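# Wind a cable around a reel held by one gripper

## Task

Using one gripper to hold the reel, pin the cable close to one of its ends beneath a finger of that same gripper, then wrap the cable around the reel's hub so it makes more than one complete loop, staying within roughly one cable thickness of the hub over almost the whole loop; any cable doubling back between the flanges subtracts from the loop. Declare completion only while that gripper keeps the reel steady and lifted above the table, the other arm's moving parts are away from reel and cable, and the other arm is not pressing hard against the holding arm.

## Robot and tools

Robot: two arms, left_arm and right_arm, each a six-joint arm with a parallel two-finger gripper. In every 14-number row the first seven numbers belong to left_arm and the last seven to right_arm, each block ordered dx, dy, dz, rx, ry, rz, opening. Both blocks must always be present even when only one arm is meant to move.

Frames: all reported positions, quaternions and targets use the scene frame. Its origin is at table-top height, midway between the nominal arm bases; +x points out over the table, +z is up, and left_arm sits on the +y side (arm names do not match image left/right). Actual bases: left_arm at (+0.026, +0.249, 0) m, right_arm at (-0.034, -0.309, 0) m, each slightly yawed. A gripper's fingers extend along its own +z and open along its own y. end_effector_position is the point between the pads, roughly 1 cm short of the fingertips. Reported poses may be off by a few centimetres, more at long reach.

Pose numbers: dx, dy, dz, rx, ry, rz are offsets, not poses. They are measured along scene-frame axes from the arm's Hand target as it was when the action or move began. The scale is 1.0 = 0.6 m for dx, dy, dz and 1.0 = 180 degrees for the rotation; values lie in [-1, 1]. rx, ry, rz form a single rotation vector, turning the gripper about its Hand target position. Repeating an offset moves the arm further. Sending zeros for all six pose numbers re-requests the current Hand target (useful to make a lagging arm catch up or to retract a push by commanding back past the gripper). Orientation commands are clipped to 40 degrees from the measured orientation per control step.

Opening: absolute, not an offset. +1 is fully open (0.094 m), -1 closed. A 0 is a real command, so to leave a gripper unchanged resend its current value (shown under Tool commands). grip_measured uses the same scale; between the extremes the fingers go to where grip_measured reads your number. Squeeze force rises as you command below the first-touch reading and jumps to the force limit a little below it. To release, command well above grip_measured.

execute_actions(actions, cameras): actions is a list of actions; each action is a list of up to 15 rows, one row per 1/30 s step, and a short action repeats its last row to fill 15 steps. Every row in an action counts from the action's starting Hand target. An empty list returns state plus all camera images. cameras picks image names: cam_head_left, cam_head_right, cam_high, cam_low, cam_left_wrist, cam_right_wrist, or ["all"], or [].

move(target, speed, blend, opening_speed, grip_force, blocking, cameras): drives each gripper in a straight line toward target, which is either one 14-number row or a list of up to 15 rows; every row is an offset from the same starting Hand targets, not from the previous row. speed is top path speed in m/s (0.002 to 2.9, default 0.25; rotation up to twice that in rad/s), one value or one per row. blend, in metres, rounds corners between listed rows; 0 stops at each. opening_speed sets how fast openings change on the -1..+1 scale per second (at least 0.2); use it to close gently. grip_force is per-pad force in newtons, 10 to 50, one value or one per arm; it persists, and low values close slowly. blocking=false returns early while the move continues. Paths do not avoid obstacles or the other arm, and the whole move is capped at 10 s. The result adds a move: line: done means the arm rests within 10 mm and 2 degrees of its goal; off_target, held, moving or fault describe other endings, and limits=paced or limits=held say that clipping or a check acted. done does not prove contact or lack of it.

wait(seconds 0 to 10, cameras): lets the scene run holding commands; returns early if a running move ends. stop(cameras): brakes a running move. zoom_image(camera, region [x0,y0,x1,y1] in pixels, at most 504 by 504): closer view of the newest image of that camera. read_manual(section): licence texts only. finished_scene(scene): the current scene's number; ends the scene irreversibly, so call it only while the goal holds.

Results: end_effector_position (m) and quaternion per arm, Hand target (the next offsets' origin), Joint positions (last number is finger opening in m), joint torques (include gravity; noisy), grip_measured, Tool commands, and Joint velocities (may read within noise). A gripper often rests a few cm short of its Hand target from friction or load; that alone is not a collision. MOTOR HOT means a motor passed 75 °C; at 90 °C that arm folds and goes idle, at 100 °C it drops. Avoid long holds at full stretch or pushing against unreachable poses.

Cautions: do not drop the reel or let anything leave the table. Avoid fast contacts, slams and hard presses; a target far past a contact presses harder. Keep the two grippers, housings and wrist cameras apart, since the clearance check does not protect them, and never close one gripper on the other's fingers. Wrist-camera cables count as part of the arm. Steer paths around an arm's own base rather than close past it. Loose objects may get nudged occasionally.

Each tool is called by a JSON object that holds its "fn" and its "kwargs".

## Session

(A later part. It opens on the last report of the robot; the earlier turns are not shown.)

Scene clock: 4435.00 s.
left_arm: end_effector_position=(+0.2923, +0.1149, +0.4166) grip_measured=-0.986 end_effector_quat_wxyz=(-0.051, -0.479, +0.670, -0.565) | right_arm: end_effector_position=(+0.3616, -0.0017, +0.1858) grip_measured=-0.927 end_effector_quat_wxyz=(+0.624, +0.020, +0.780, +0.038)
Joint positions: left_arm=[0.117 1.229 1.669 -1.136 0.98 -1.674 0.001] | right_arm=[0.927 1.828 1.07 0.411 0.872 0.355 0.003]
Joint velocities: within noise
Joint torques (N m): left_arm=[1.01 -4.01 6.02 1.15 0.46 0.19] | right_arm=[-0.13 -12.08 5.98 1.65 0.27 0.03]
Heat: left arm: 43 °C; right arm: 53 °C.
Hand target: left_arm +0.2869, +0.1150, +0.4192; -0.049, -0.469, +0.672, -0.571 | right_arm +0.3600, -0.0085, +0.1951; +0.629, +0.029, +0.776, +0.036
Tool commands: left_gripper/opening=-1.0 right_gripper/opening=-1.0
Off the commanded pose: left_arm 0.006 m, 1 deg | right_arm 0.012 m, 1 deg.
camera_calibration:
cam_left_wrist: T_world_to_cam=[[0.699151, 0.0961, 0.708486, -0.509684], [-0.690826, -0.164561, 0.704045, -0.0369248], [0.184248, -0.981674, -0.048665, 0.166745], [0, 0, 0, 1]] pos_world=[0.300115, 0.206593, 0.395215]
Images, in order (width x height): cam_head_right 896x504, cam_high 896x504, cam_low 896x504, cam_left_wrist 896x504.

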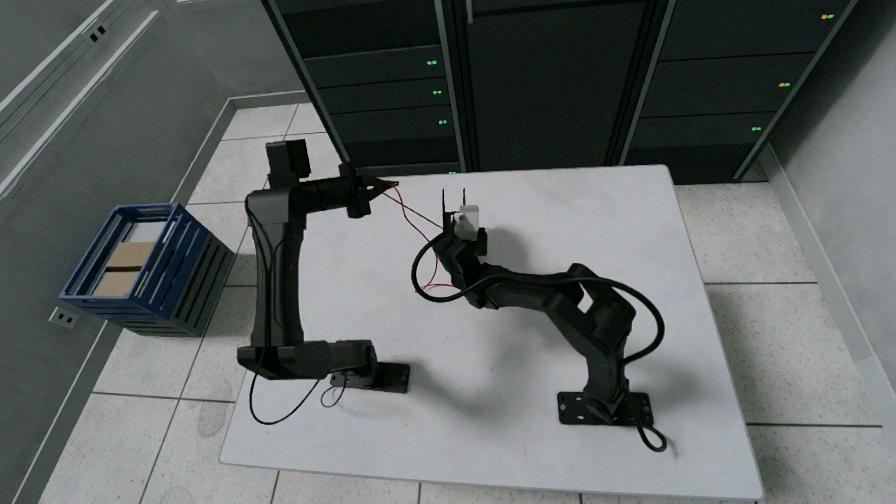

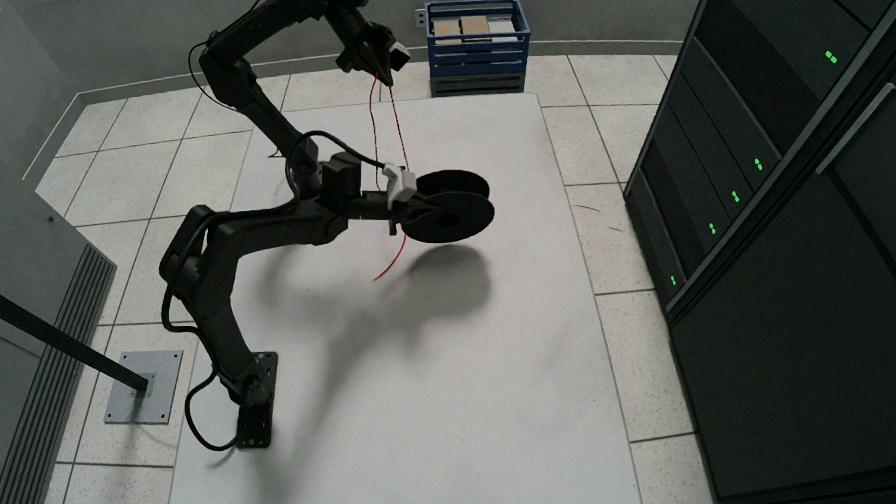

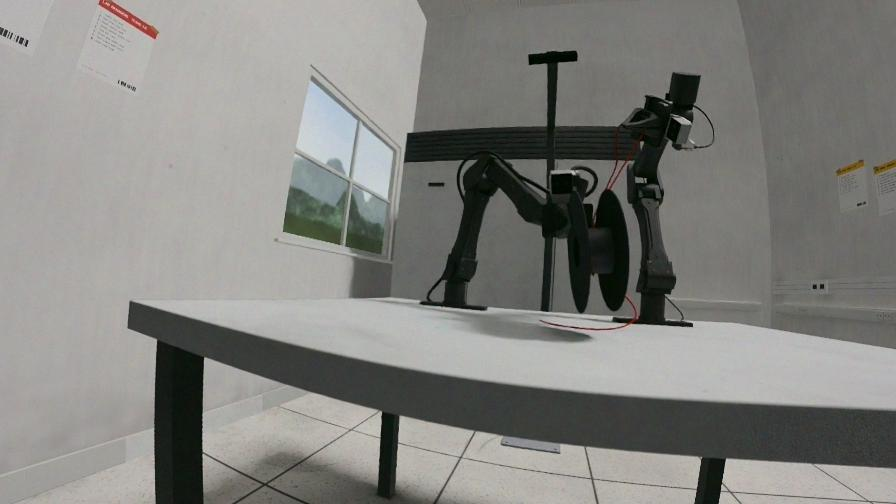

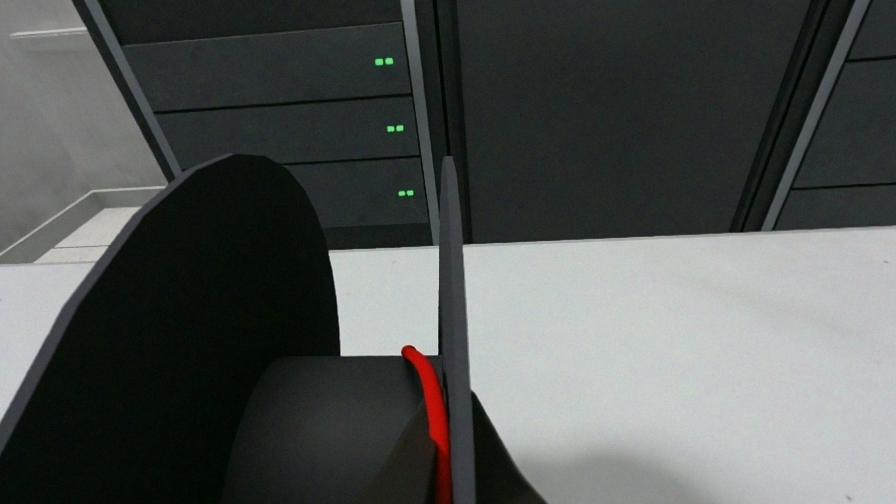

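{"fn": "move", "kwargs": {"target": [[0.1918, -0.0233, 0.0247, 0, 0, 0, -1, -0.045, 0, 0, 0, 0, 0, -1], [0.2868, -0.04, -0.0253, 0, 0, 0, -1, -0.0867, 0, 0, 0, 0, 0, -1]], "speed": 0.12, "blend": 0.02, "cameras": ["cam_head_left", "cam_low", "cam_right_wrist"]}}

{"fn": "zoom_image", "kwargs": {"camera": "cam_head_left", "region": [380, 140, 490, 300]}}

{"fn": "zoom_image", "kwargs": {"camera": "cam_low", "region": [530, 100, 730, 340]}}

Scene clock: 4534.23 s.
left_arm: end_effector_position=(+0.4509, +0.0898, +0.3886) grip_measured=-0.986 end_effector_quat_wxyz=(-0.076, -0.486, +0.671, -0.555) | right_arm: end_effector_position=(+0.3126, -0.0014, +0.1885) grip_measured=-0.927 end_effector_quat_wxyz=(+0.625, +0.019, +0.779, +0.037)
Joint positions: left_arm=[0.024 1.761 2.024 -0.933 0.93 -1.766 0.001] | right_arm=[1.042 1.731 0.974 0.361 0.981 0.418 0.003]
Joint torques (N m): left_arm=[0.49 -7.75 11.59 1.57 0.17 0.06] | right_arm=[0.47 -11.4 5.41 1.52 0.37 0.15]
Heat: left arm: 41 °C; right arm: 52 °C.
Hand target: left_arm +0.4591, +0.0911, +0.4040; -0.049, -0.469, +0.672, -0.571 | right_arm +0.3081, -0.0086, +0.1951; +0.629, +0.029, +0.776, +0.036
Off the commanded pose: left_arm 0.018 m, 4 deg | right_arm 0.011 m, 1 deg.
move: off_target (left_arm, right_arm)
camera_calibration:
cam_right_wrist: T_world_to_cam=[[0.0377176, -0.99656, -0.0737939, 0.00220579], [-0.585292, 0.037823, -0.80994, 0.375848], [0.809945, 0.0737399, -0.581852, -0.0486323], [0, 0, 0, 1]] pos_world=[0.259287, -0.00843135, 0.27628]
Images, in order (width x height): cam_head_left 896x504, cam_low 896x504, cam_right_wrist 896x504.

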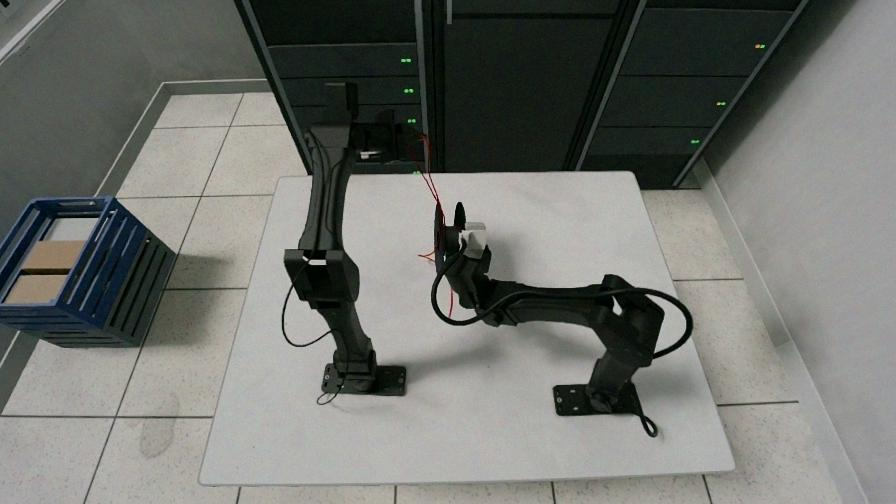

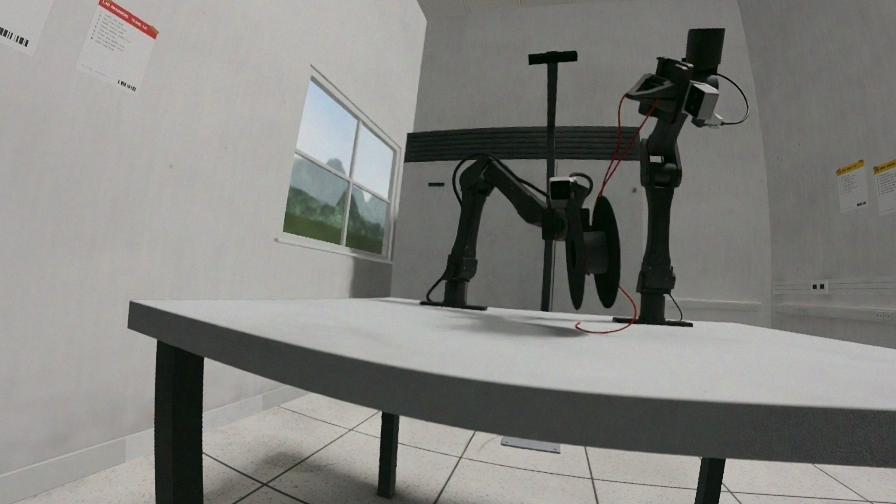

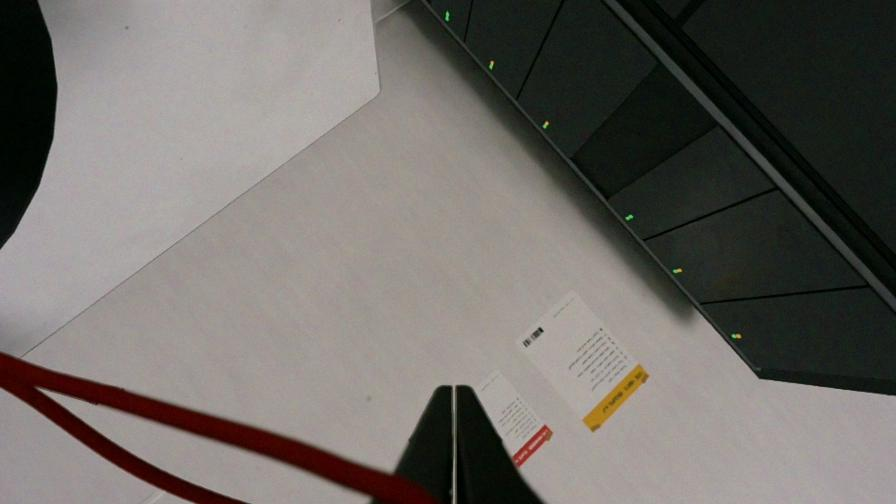

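Scaled by 3.150 from the camera's 896x504 image, which has a finer 1280x720 frame.

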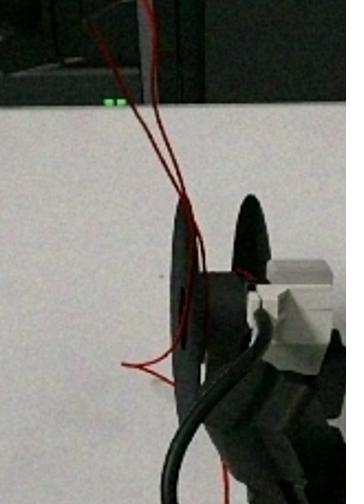

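Scaled by 2.100 from the camera's 896x504 image, which has a finer 1280x720 frame.

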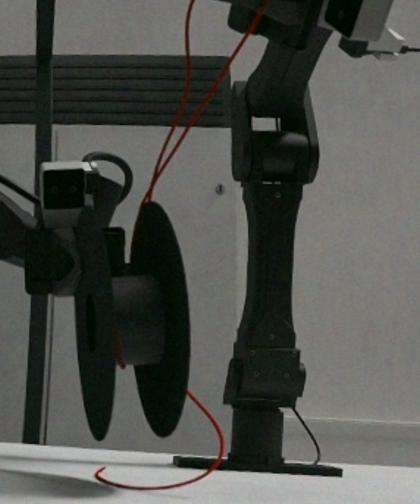

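{"fn": "move", "kwargs": {"target": [[0.1065, -0.0335, -0.0917, 0, 0, 0, -1, -0.0543, 0, 0.0333, 0, 0, 0, -1], [0.1715, -0.0668, -0.2, 0, 0, 0, -1, -0.071, 0, 0.1, 0, 0, 0, -1]], "speed": 0.1, "blend": 0.02, "cameras": ["cam_head_left", "cam_low", "cam_left_wrist"]}}

{"fn": "zoom_image", "kwargs": {"camera": "cam_head_left", "region": [380, 130, 490, 300]}}

{"fn": "zoom_image", "kwargs": {"camera": "cam_low", "region": [530, 80, 750, 340]}}

Scene clock: 4577.13 s.
left_arm: end_effector_position=(+0.5311, +0.0368, +0.2915) grip_measured=-0.986 end_effector_quat_wxyz=(-0.112, -0.467, +0.677, -0.558) | right_arm: end_effector_position=(+0.2760, -0.0131, +0.2360) grip_measured=-0.927 end_effector_quat_wxyz=(+0.625, +0.028, +0.780, +0.020)
Joint positions: left_arm=[-0.071 2.028 1.952 -0.557 0.933 -1.839 0.001] | right_arm=[1.132 1.579 1.043 0.038 1.096 0.519 0.003]
Joint torques (N m): left_arm=[2.03 -9.72 7.68 2.22 -0.42 0.22] | right_arm=[2.61 -10.65 8.85 1.11 0.3 0.07]
Heat: left arm: 44 °C; right arm: 49 °C.
Hand target: left_arm +0.5620, +0.0510, +0.2840; -0.049, -0.469, +0.672, -0.571 | right_arm +0.2654, -0.0086, +0.2550; +0.629, +0.029, +0.776, +0.036
Off the commanded pose: left_arm 0.035 m, 7 deg | right_arm 0.022 m, 2 deg.
move: off_target (left_arm, right_arm)
camera_calibration:
cam_left_wrist: T_world_to_cam=[[0.756534, 0.0583713, 0.651344, -0.592882], [-0.647605, -0.0715903, 0.758606, 0.16101], [0.0909107, -0.995725, -0.016359, 0.0806611], [0, 0, 0, 1]] pos_world=[0.545473, 0.12645, 0.265347]
Images, in order (width x height): cam_head_left 896x504, cam_low 896x504, cam_left_wrist 896x504.

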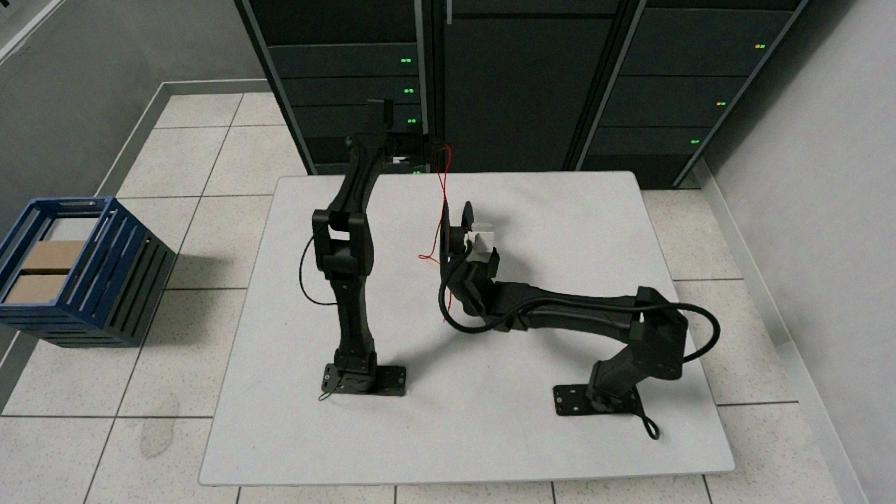

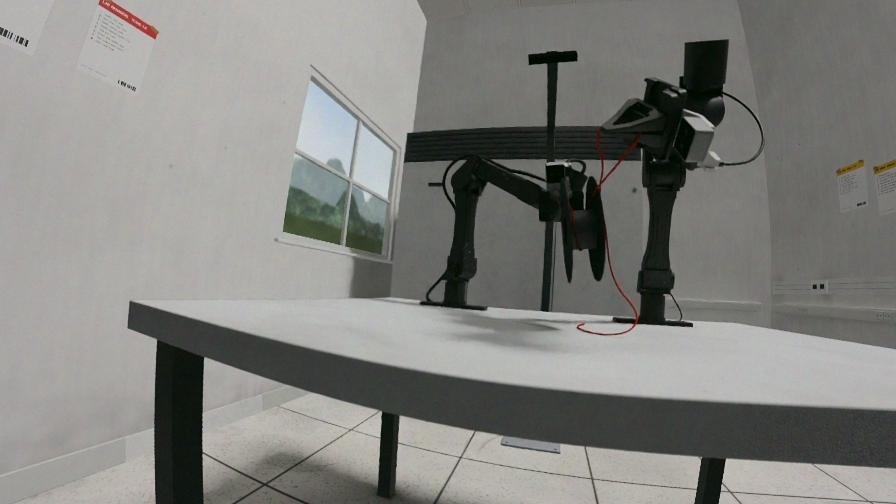

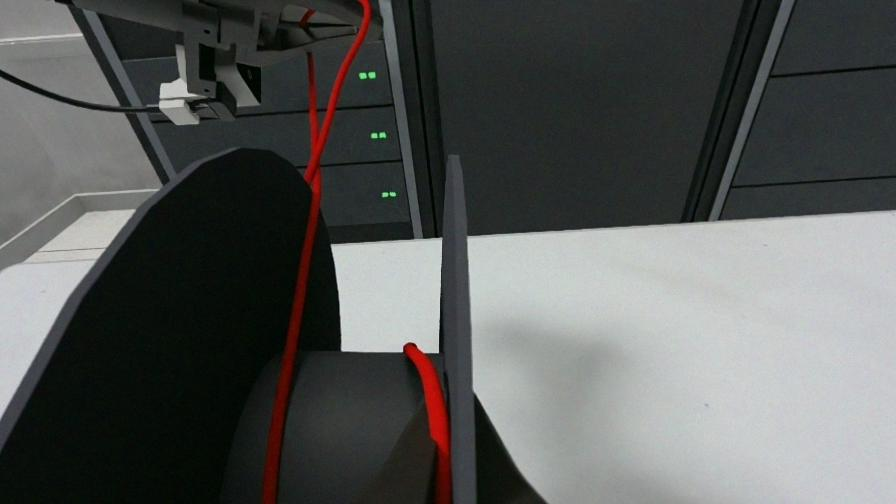

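Scaled by 2.965 from the camera's 896x504 image, which has a finer 1280x720 frame.

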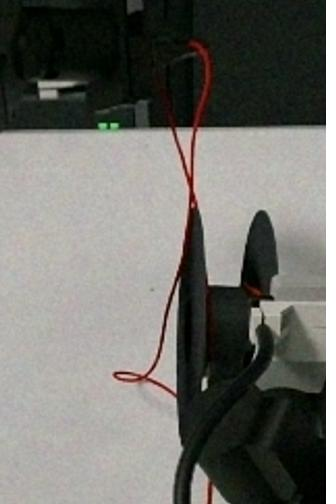

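Scaled by 1.938 from the camera's 896x504 image, which has a finer 1280x720 frame.

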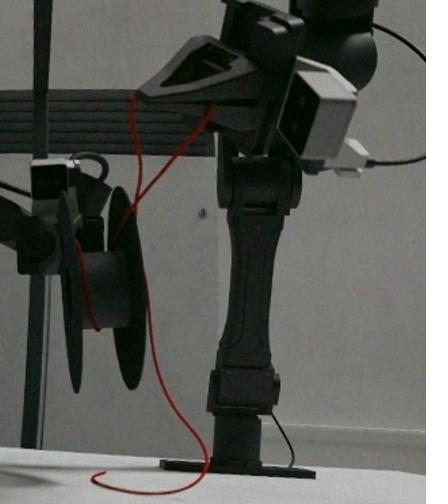

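{"fn": "zoom_image", "kwargs": {"camera": "cam_left_wrist", "region": [180, 0, 500, 280]}}

Scaled by 1.575 from the camera's 896x504 image, which has a finer 1280x720 frame.

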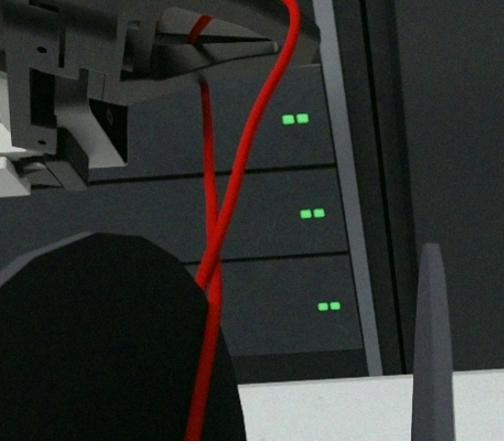

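{"fn": "move", "kwargs": {"target": [[0.0, -0.05, -0.07, 0, 0, 0, -1, 0, 0, 0.04, 0, 0, 0, -1], [-0.0117, -0.0817, -0.1767, 0, 0, 0, -1, 0, 0, 0.1, 0, 0, 0, -1]], "speed": 0.1, "blend": 0.02, "cameras": ["cam_head_left", "cam_low", "cam_left_wrist"]}}

{"fn": "zoom_image", "kwargs": {"camera": "cam_low", "region": [530, 80, 750, 340]}}

{"fn": "zoom_image", "kwargs": {"camera": "cam_head_left", "region": [380, 130, 490, 300]}}

Scene clock: 4619.20 s.
left_arm: end_effector_position=(+0.5251, -0.0147, +0.2084) grip_measured=-0.986 end_effector_quat_wxyz=(-0.104, -0.432, +0.681, -0.582) | right_arm: end_effector_position=(+0.2745, -0.0198, +0.2674) grip_measured=-0.927 end_effector_quat_wxyz=(+0.606, -0.004, +0.795, -0.030)
Joint positions: left_arm=[-0.177 2.039 1.567 -0.022 0.882 -1.92 0.001] | right_arm=[1.131 1.563 1.218 -0.281 1.106 0.52 0.003]
Joint torques (N m): left_arm=[1.91 -8.53 6.46 1.84 -0.81 0.23] | right_arm=[2.71 -12.66 11.37 1.79 0.26 0.15]
Heat: left arm: 44 °C; right arm: 47 °C.
Hand target: left_arm +0.5549, +0.0019, +0.1780; -0.050, -0.469, +0.672, -0.571 | right_arm +0.2654, -0.0086, +0.3150; +0.629, +0.029, +0.776, +0.036
Off the commanded pose: left_arm 0.046 m, 8 deg | right_arm 0.050 m, 9 deg.
move: off_target (left_arm, right_arm)
camera_calibration:
cam_left_wrist: T_world_to_cam=[[0.710055, 0.0504065, 0.70234, -0.517632], [-0.702104, -0.025233, 0.711627, 0.255514], [0.0535927, -0.99841, 0.0174738, 0.0411603], [0, 0, 0, 1]] pos_world=[0.544738, 0.0736342, 0.181004]
Images, in order (width x height): cam_head_left 896x504, cam_low 896x504, cam_left_wrist 896x504.

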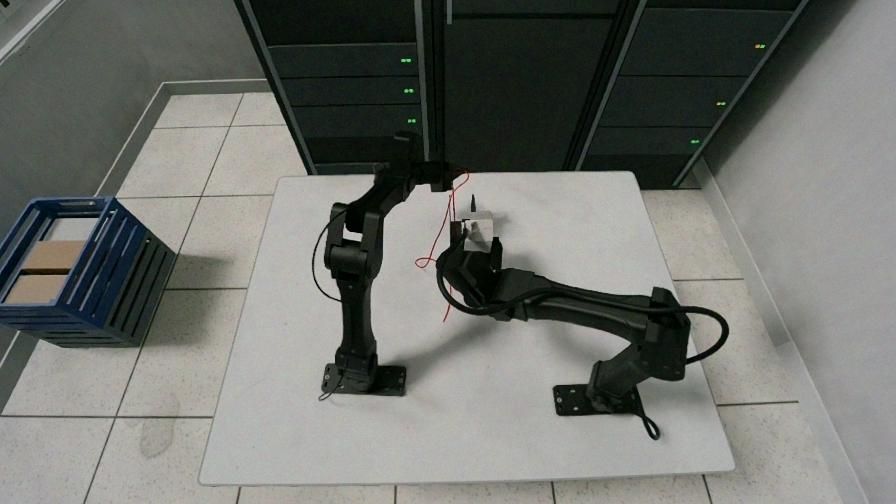

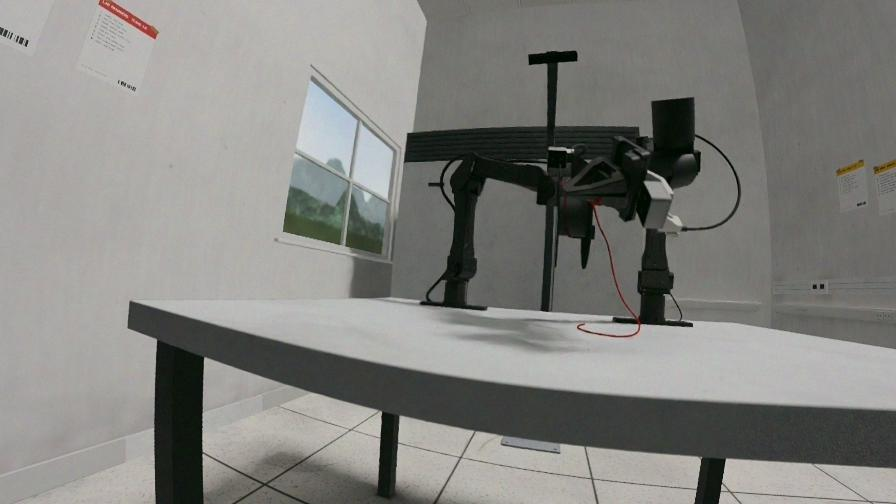

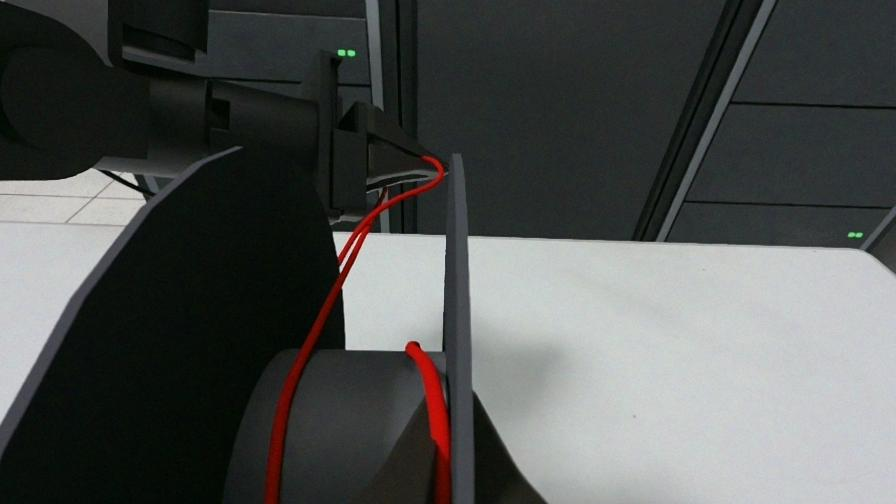

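Scaled by 1.938 from the camera's 896x504 image, which has a finer 1280x720 frame.

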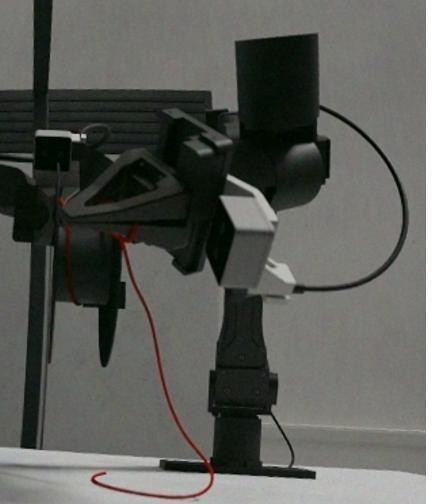

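Scaled by 2.965 from the camera's 896x504 image, which has a finer 1280x720 frame.

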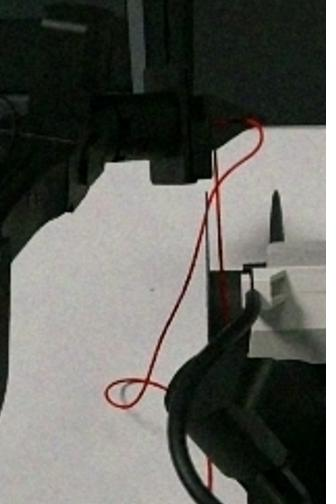

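{"fn": "move", "kwargs": {"target": [[-0.0548, -0.0032, 0.1067, 0, 0, 0, -1, 0, 0, 0.0917, 0, 0, 0, -1], [-0.2132, -0.0032, -0.055, 0, 0, 0, -1, 0, 0, 0.0917, 0, 0, 0, -1]], "speed": 0.1, "blend": 0.03, "cameras": ["cam_head_left", "cam_low", "cam_left_wrist", "cam_right_wrist"]}}

{"fn": "zoom_image", "kwargs": {"camera": "cam_low", "region": [500, 100, 720, 360]}}

{"fn": "zoom_image", "kwargs": {"camera": "cam_head_left", "region": [380, 130, 510, 310]}}

Scene clock: 4643.30 s.
left_arm: end_effector_position=(+0.4305, -0.0055, +0.1608) grip_measured=-0.986 end_effector_quat_wxyz=(-0.053, -0.448, +0.670, -0.589) | right_arm: end_effector_position=(+0.2649, -0.0115, +0.3237) grip_measured=-0.927 end_effector_quat_wxyz=(+0.594, -0.031, +0.804, -0.020)
Joint positions: left_arm=[-0.253 1.729 0.918 0.404 0.714 -1.974 0.001] | right_arm=[1.153 1.559 1.467 -0.562 1.067 0.52 0.003]
Joint torques (N m): left_arm=[0.06 -8.57 5.24 1.2 -0.17 0.11] | right_arm=[1.06 -9.85 11.03 2.34 0.65 0.27]
Heat: left arm: 45 °C; right arm: 51 °C.
Hand target: left_arm +0.4271, +0.0001, +0.1449; -0.049, -0.469, +0.672, -0.571 | right_arm +0.2654, -0.0086, +0.3700; +0.629, +0.029, +0.776, +0.036
Off the commanded pose: left_arm 0.017 m, 3 deg | right_arm 0.046 m, 11 deg.
move: off_target (left_arm, right_arm)
camera_calibration:
cam_left_wrist: T_world_to_cam=[[0.663238, 0.0961584, 0.742205, -0.403469], [-0.734117, -0.109292, 0.67017, 0.243232], [0.14556, -0.989348, -0.00189524, 0.0197984], [0, 0, 0, 1]] pos_world=[0.443275, 0.0849679, 0.136487]
cam_right_wrist: T_world_to_cam=[[0.04818, -0.996098, 0.0739435, -0.0466991], [-0.6471, -0.0875211, -0.757365, 0.455813], [0.760881, -0.011359, -0.648792, 0.103121], [0, 0, 0, 1]] pos_world=[0.218743, -0.00545223, 0.415574]
Images, in order (width x height): cam_head_left 896x504, cam_low 896x504, cam_left_wrist 896x504, cam_right_wrist 896x504.

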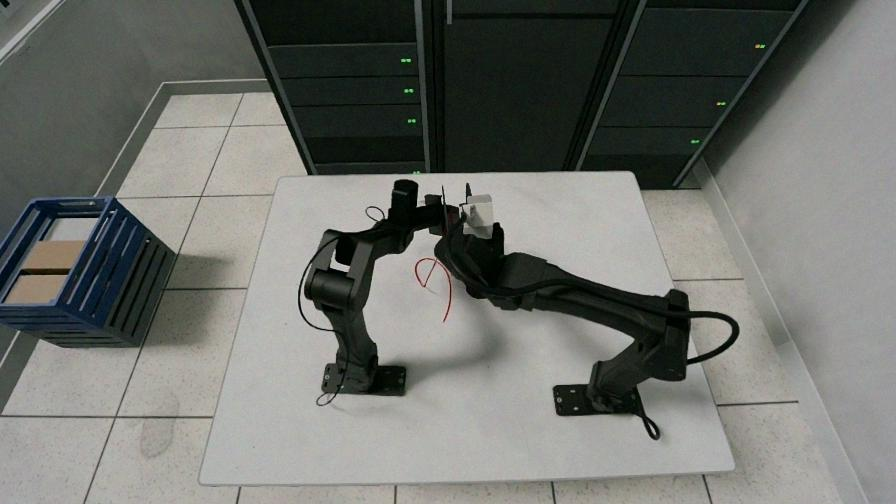

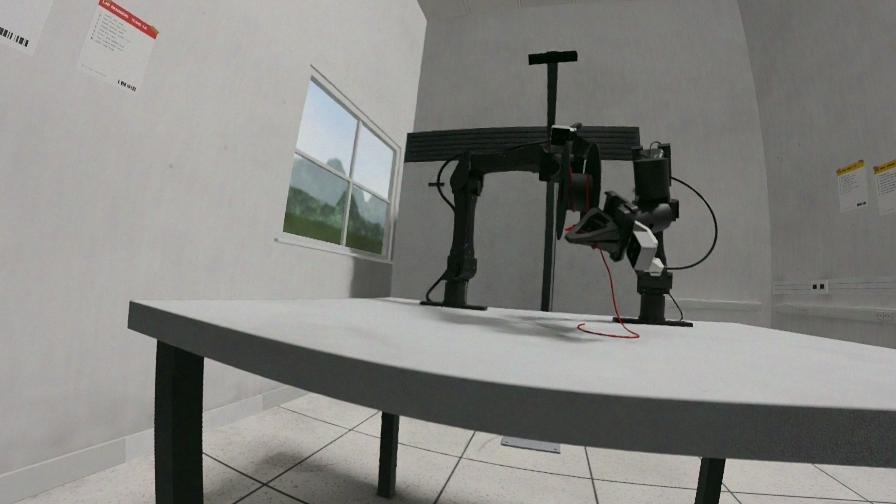

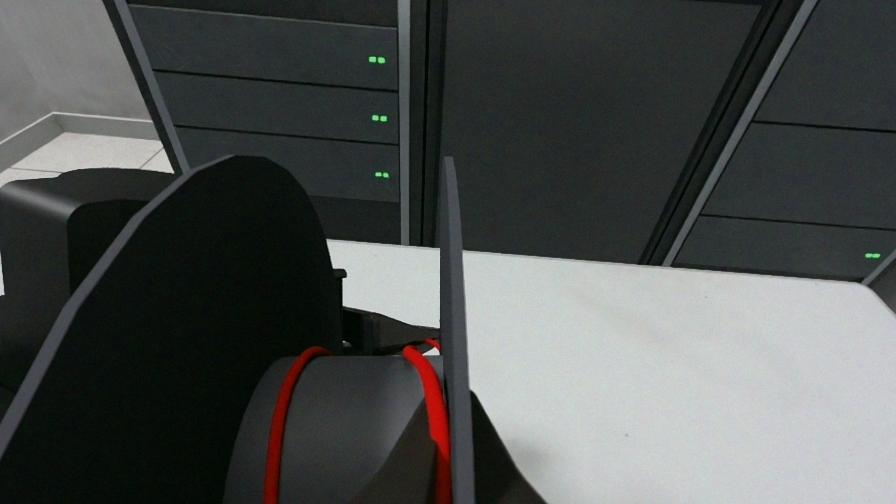

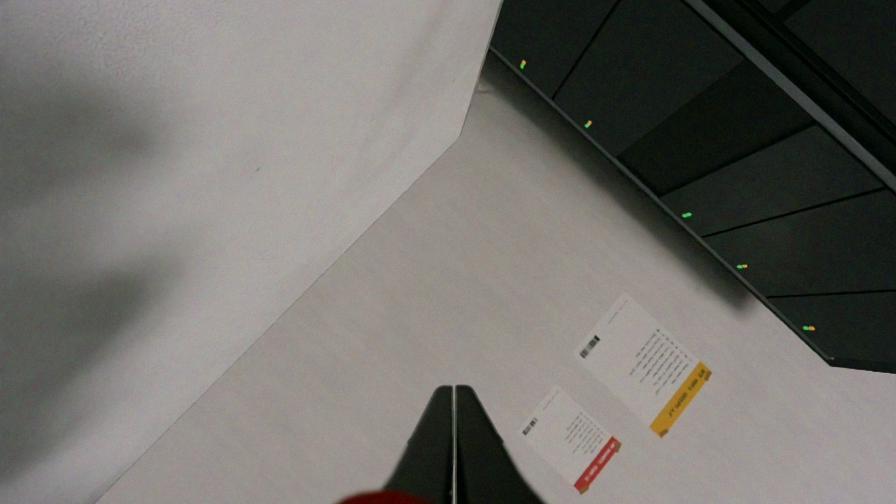

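Scaled by 1.938 from the camera's 896x504 image, which has a finer 1280x720 frame.

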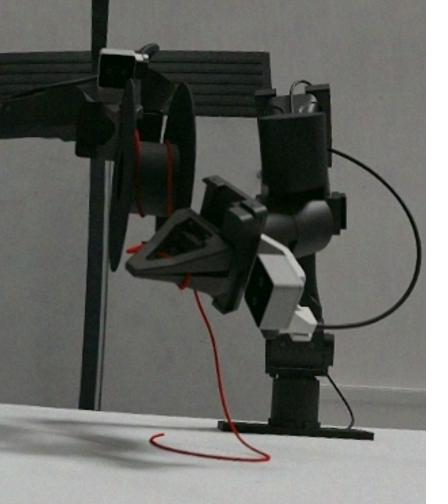

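Scaled by 2.800 from the camera's 896x504 image, which has a finer 1280x720 frame.

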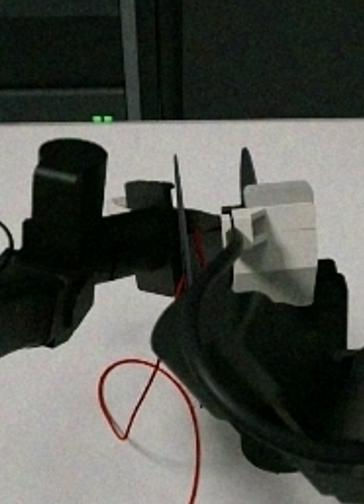

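{"fn": "move", "kwargs": {"target": [-0.15, -0.0083, -0.045, 0, 0, 0, -1, 0, 0, 0.05, 0, 0, 0, -1], "speed": 0.1, "cameras": ["cam_head_left", "cam_low", "cam_left_wrist", "cam_high"]}}

{"fn": "zoom_image", "kwargs": {"camera": "cam_low", "region": [500, 100, 720, 360]}}

{"fn": "zoom_image", "kwargs": {"camera": "cam_left_wrist", "region": [150, 250, 550, 504]}}

Scene clock: 4688.63 s.
left_arm: end_effector_position=(+0.3538, -0.0062, +0.1466) grip_measured=-0.987 end_effector_quat_wxyz=(-0.037, -0.457, +0.649, -0.607) | right_arm: end_effector_position=(+0.2461, -0.0107, +0.3294) grip_measured=-0.927 end_effector_quat_wxyz=(+0.555, -0.085, +0.827, -0.027)
Joint positions: left_arm=[-0.368 1.507 0.546 0.647 0.565 -2.073 0.001] | right_arm=[1.182 1.559 1.581 -0.801 0.995 0.541 0.003]
Joint torques (N m): left_arm=[-1.32 -5.86 3.84 0.98 0.04 0.45] | right_arm=[-0.5 -8.75 13.01 3.04 1.4 0.47]
Heat: left arm: 42 °C; right arm: 53 °C.
Hand target: left_arm +0.3370, -0.0050, +0.1180; -0.050, -0.469, +0.672, -0.571 | right_arm +0.2654, -0.0086, +0.4001; +0.629, +0.029, +0.776, +0.036
Off the commanded pose: left_arm 0.033 m, 5 deg | right_arm 0.073 m, 18 deg.
move: off_target (left_arm, right_arm)
camera_calibration:
cam_left_wrist: T_world_to_cam=[[0.638593, 0.153916, 0.753995, -0.334655], [-0.744222, -0.125754, 0.655987, 0.201895], [0.195785, -0.980049, 0.0342424, 0.00722937], [0, 0, 0, 1]] pos_world=[0.362548, 0.083983, 0.11964]
Images, in order (width x height): cam_head_left 896x504, cam_high 896x504, cam_low 896x504, cam_left_wrist 896x504.

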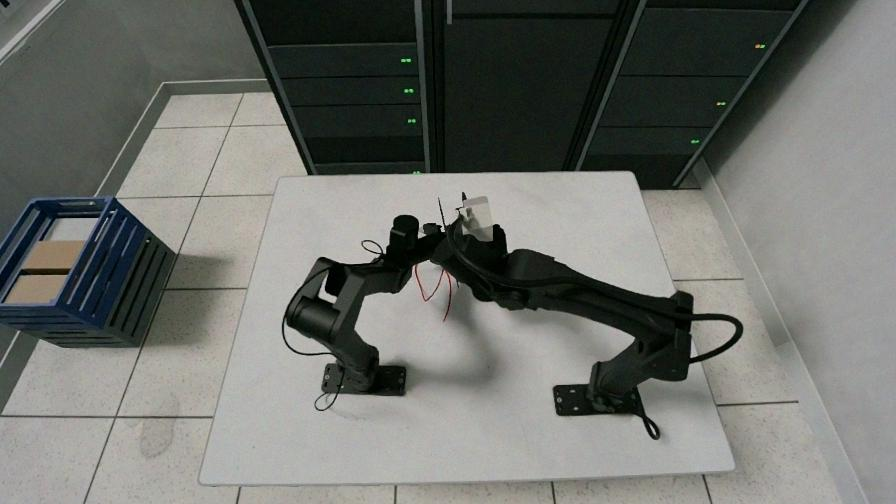

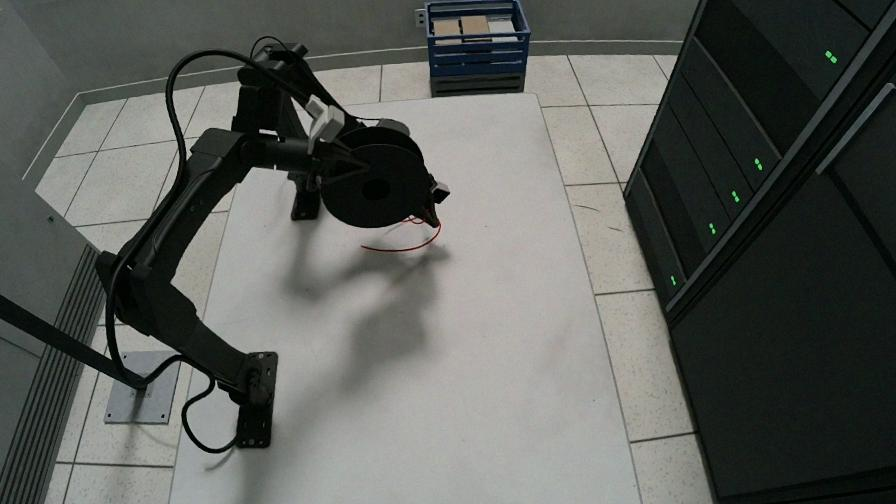

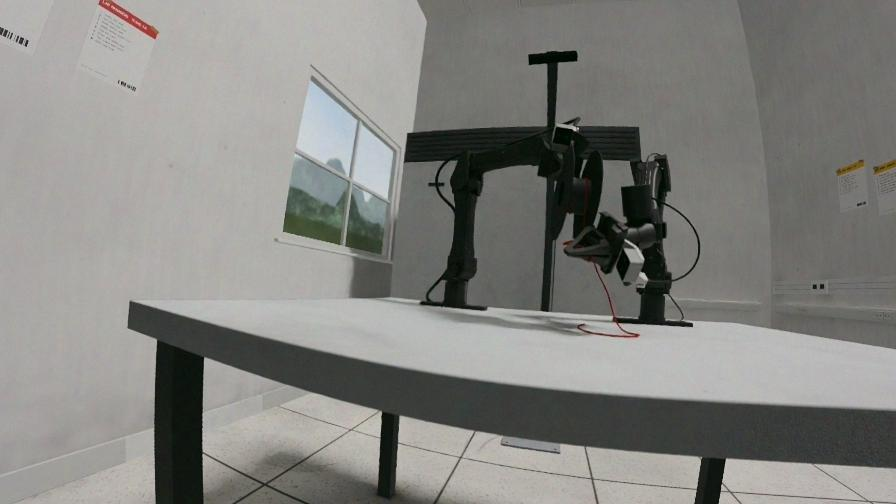

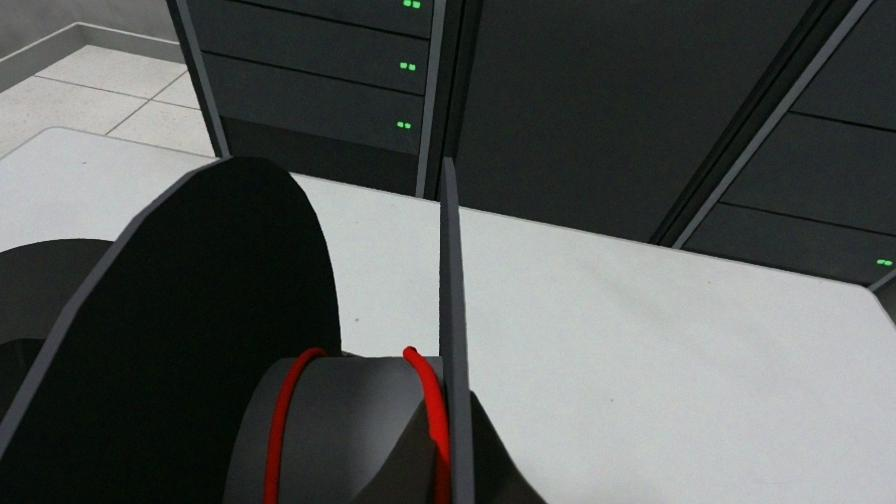

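Scaled by 1.938 from the camera's 896x504 image, which has a finer 1280x720 frame.

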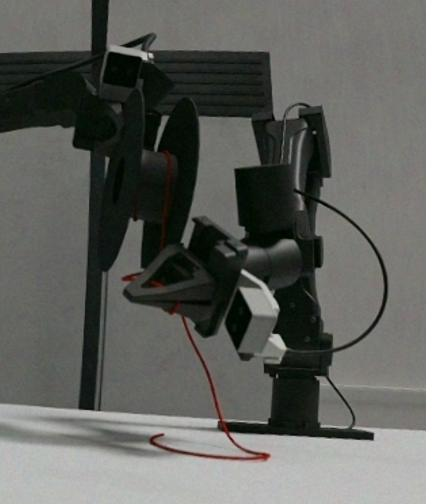

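Scaled by 1.260 from the camera's 896x504 image, which has a finer 1280x720 frame.

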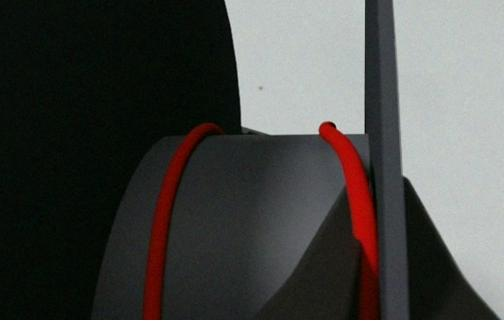

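{"fn": "move", "kwargs": {"target": [0, 0, 0.02, 0, 0, 0, -1, 0, 0, -0.0667, 0, 0, 0, -1], "speed": 0.06, "cameras": ["cam_low", "cam_left_wrist"]}}

{"fn": "zoom_image", "kwargs": {"camera": "cam_low", "region": [500, 100, 720, 360]}}

Scene clock: 4697.80 s.
left_arm: end_effector_position=(+0.3590, +0.0058, +0.1327) grip_measured=-0.987 end_effector_quat_wxyz=(-0.020, -0.497, +0.646, -0.579) | right_arm: end_effector_position=(+0.2485, -0.0073, +0.3161) grip_measured=-0.927 end_effector_quat_wxyz=(+0.560, -0.069, +0.825, -0.019)
Joint positions: left_arm=[-0.364 1.491 0.546 0.563 0.493 -2.073 0.001] | right_arm=[1.182 1.559 1.516 -0.723 1.006 0.567 0.003]
Joint torques (N m): left_arm=[-1.96 -7.75 6.09 1.16 0.65 0.42] | right_arm=[-0.92 -9.28 7.21 3.37 1.27 0.45]
Heat: left arm: 42 °C; right arm: 58 °C.
Hand target: left_arm +0.3371, -0.0049, +0.1299; -0.049, -0.469, +0.672, -0.571 | right_arm +0.2654, -0.0086, +0.3600; +0.629, +0.029, +0.776, +0.036
Off the commanded pose: left_arm 0.025 m, 6 deg | right_arm 0.047 m, 16 deg.
move: off_target (left_arm, right_arm)
camera_calibration:
cam_left_wrist: T_world_to_cam=[[0.665373, 0.163663, 0.728349, -0.335555], [-0.69737, -0.211868, 0.68468, 0.196271], [0.266371, -0.963497, -0.0268381, 0.00117011], [0, 0, 0, 1]] pos_world=[0.359831, 0.0976288, 0.11005]
Images, in order (width x height): cam_low 896x504, cam_left_wrist 896x504.

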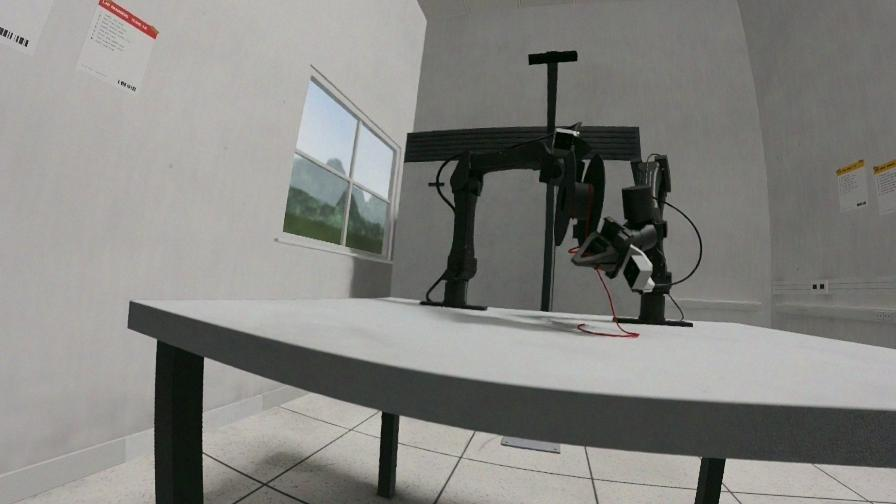

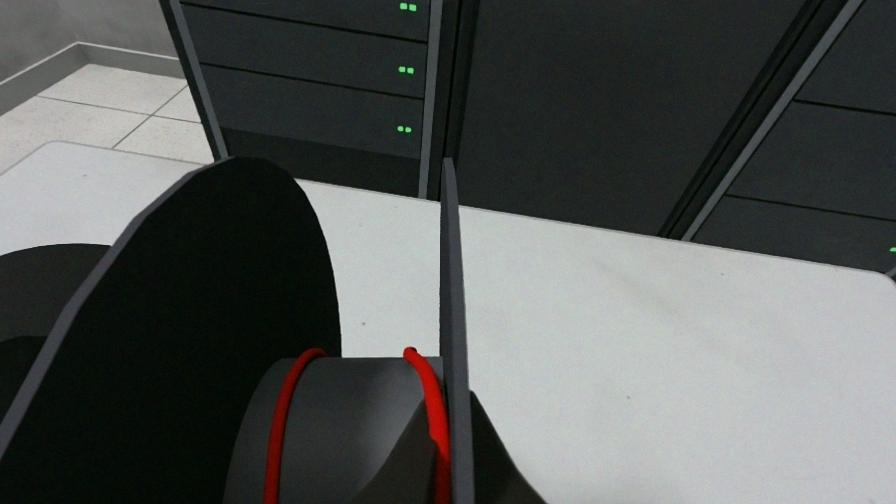

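Scaled by 1.938 from the camera's 896x504 image, which has a finer 1280x720 frame.

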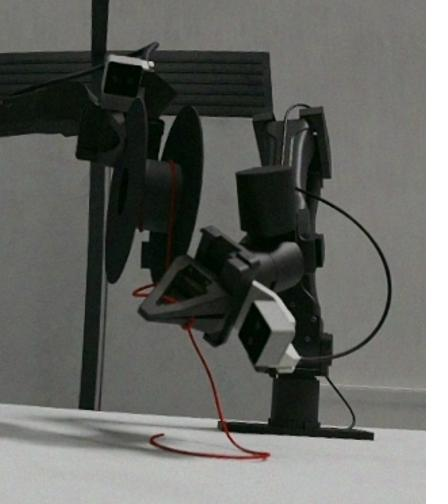

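{"fn": "move", "kwargs": {"target": [0, 0, 0.05, 0, 0, 0, -1, 0, 0, 0, 0, 0, 0, -1], "speed": 0.06, "cameras": ["cam_low", "cam_left_wrist"]}}

{"fn": "zoom_image", "kwargs": {"camera": "cam_low", "region": [500, 100, 720, 360]}}

Scene clock: 4704.73 s.
left_arm: end_effector_position=(+0.3581, +0.0163, +0.1426) grip_measured=-0.987 end_effector_quat_wxyz=(-0.012, -0.522, +0.645, -0.559) | right_arm: end_effector_position=(+0.2467, -0.0051, +0.3255) grip_measured=-0.927 end_effector_quat_wxyz=(+0.571, -0.064, +0.818, -0.007)
Joint positions: left_arm=[-0.355 1.406 0.581 0.393 0.457 -2.073 0.001] | right_arm=[1.192 1.547 1.516 -0.691 1.017 0.552 0.003]
Joint torques (N m): left_arm=[-2.5 -8.1 9.69 1.22 0.99 0.44] | right_arm=[-1.81 -7.91 6.78 3.29 1.16 0.42]
Heat: left arm: 42 °C; right arm: 60 °C.
Hand target: left_arm +0.3370, -0.0049, +0.1601; -0.049, -0.469, +0.672, -0.571 | right_arm +0.2654, -0.0086, +0.3601; +0.629, +0.029, +0.776, +0.036
Off the commanded pose: left_arm 0.035 m, 8 deg | right_arm 0.039 m, 14 deg.
move: off_target (left_arm, right_arm)
camera_calibration:
cam_left_wrist: T_world_to_cam=[[0.686422, 0.168105, 0.707506, -0.348548], [-0.66031, -0.263512, 0.703244, 0.17603], [0.304655, -0.949896, -0.0698789, 0.0039821], [0, 0, 0, 1]] pos_world=[0.354273, 0.108761, 0.123086]
Images, in order (width x height): cam_low 896x504, cam_left_wrist 896x504.

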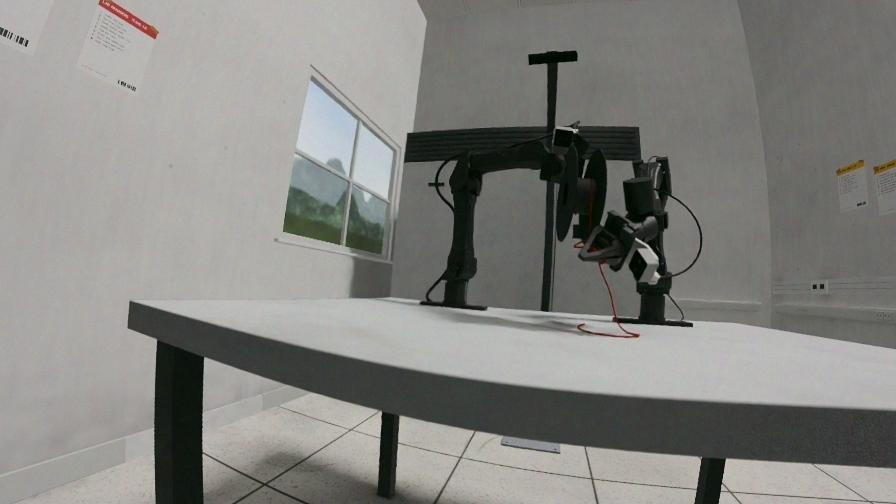

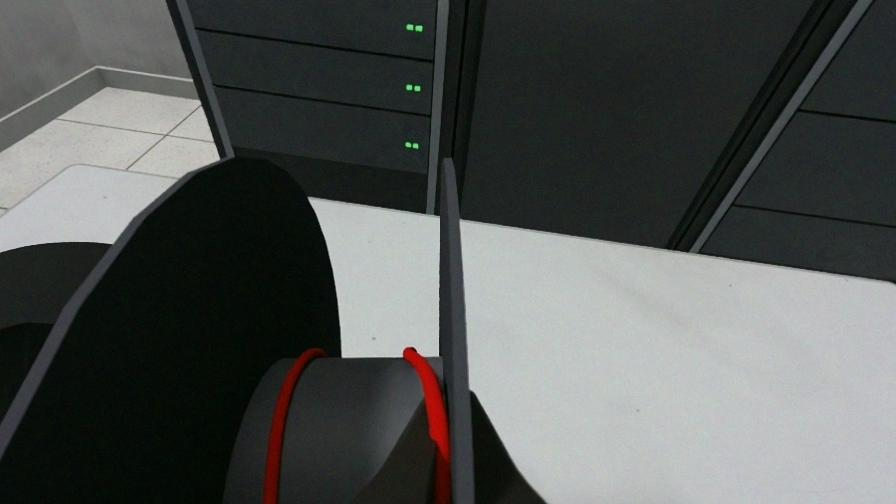

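Scaled by 1.938 from the camera's 896x504 image, which has a finer 1280x720 frame.

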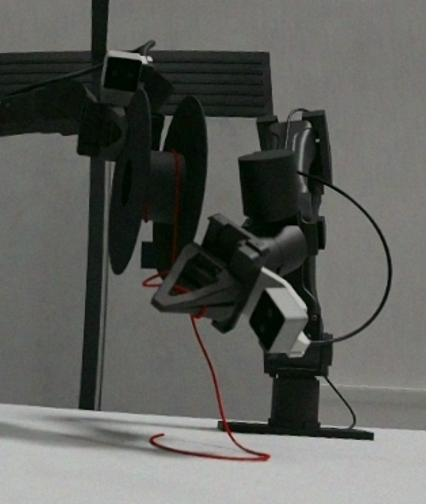

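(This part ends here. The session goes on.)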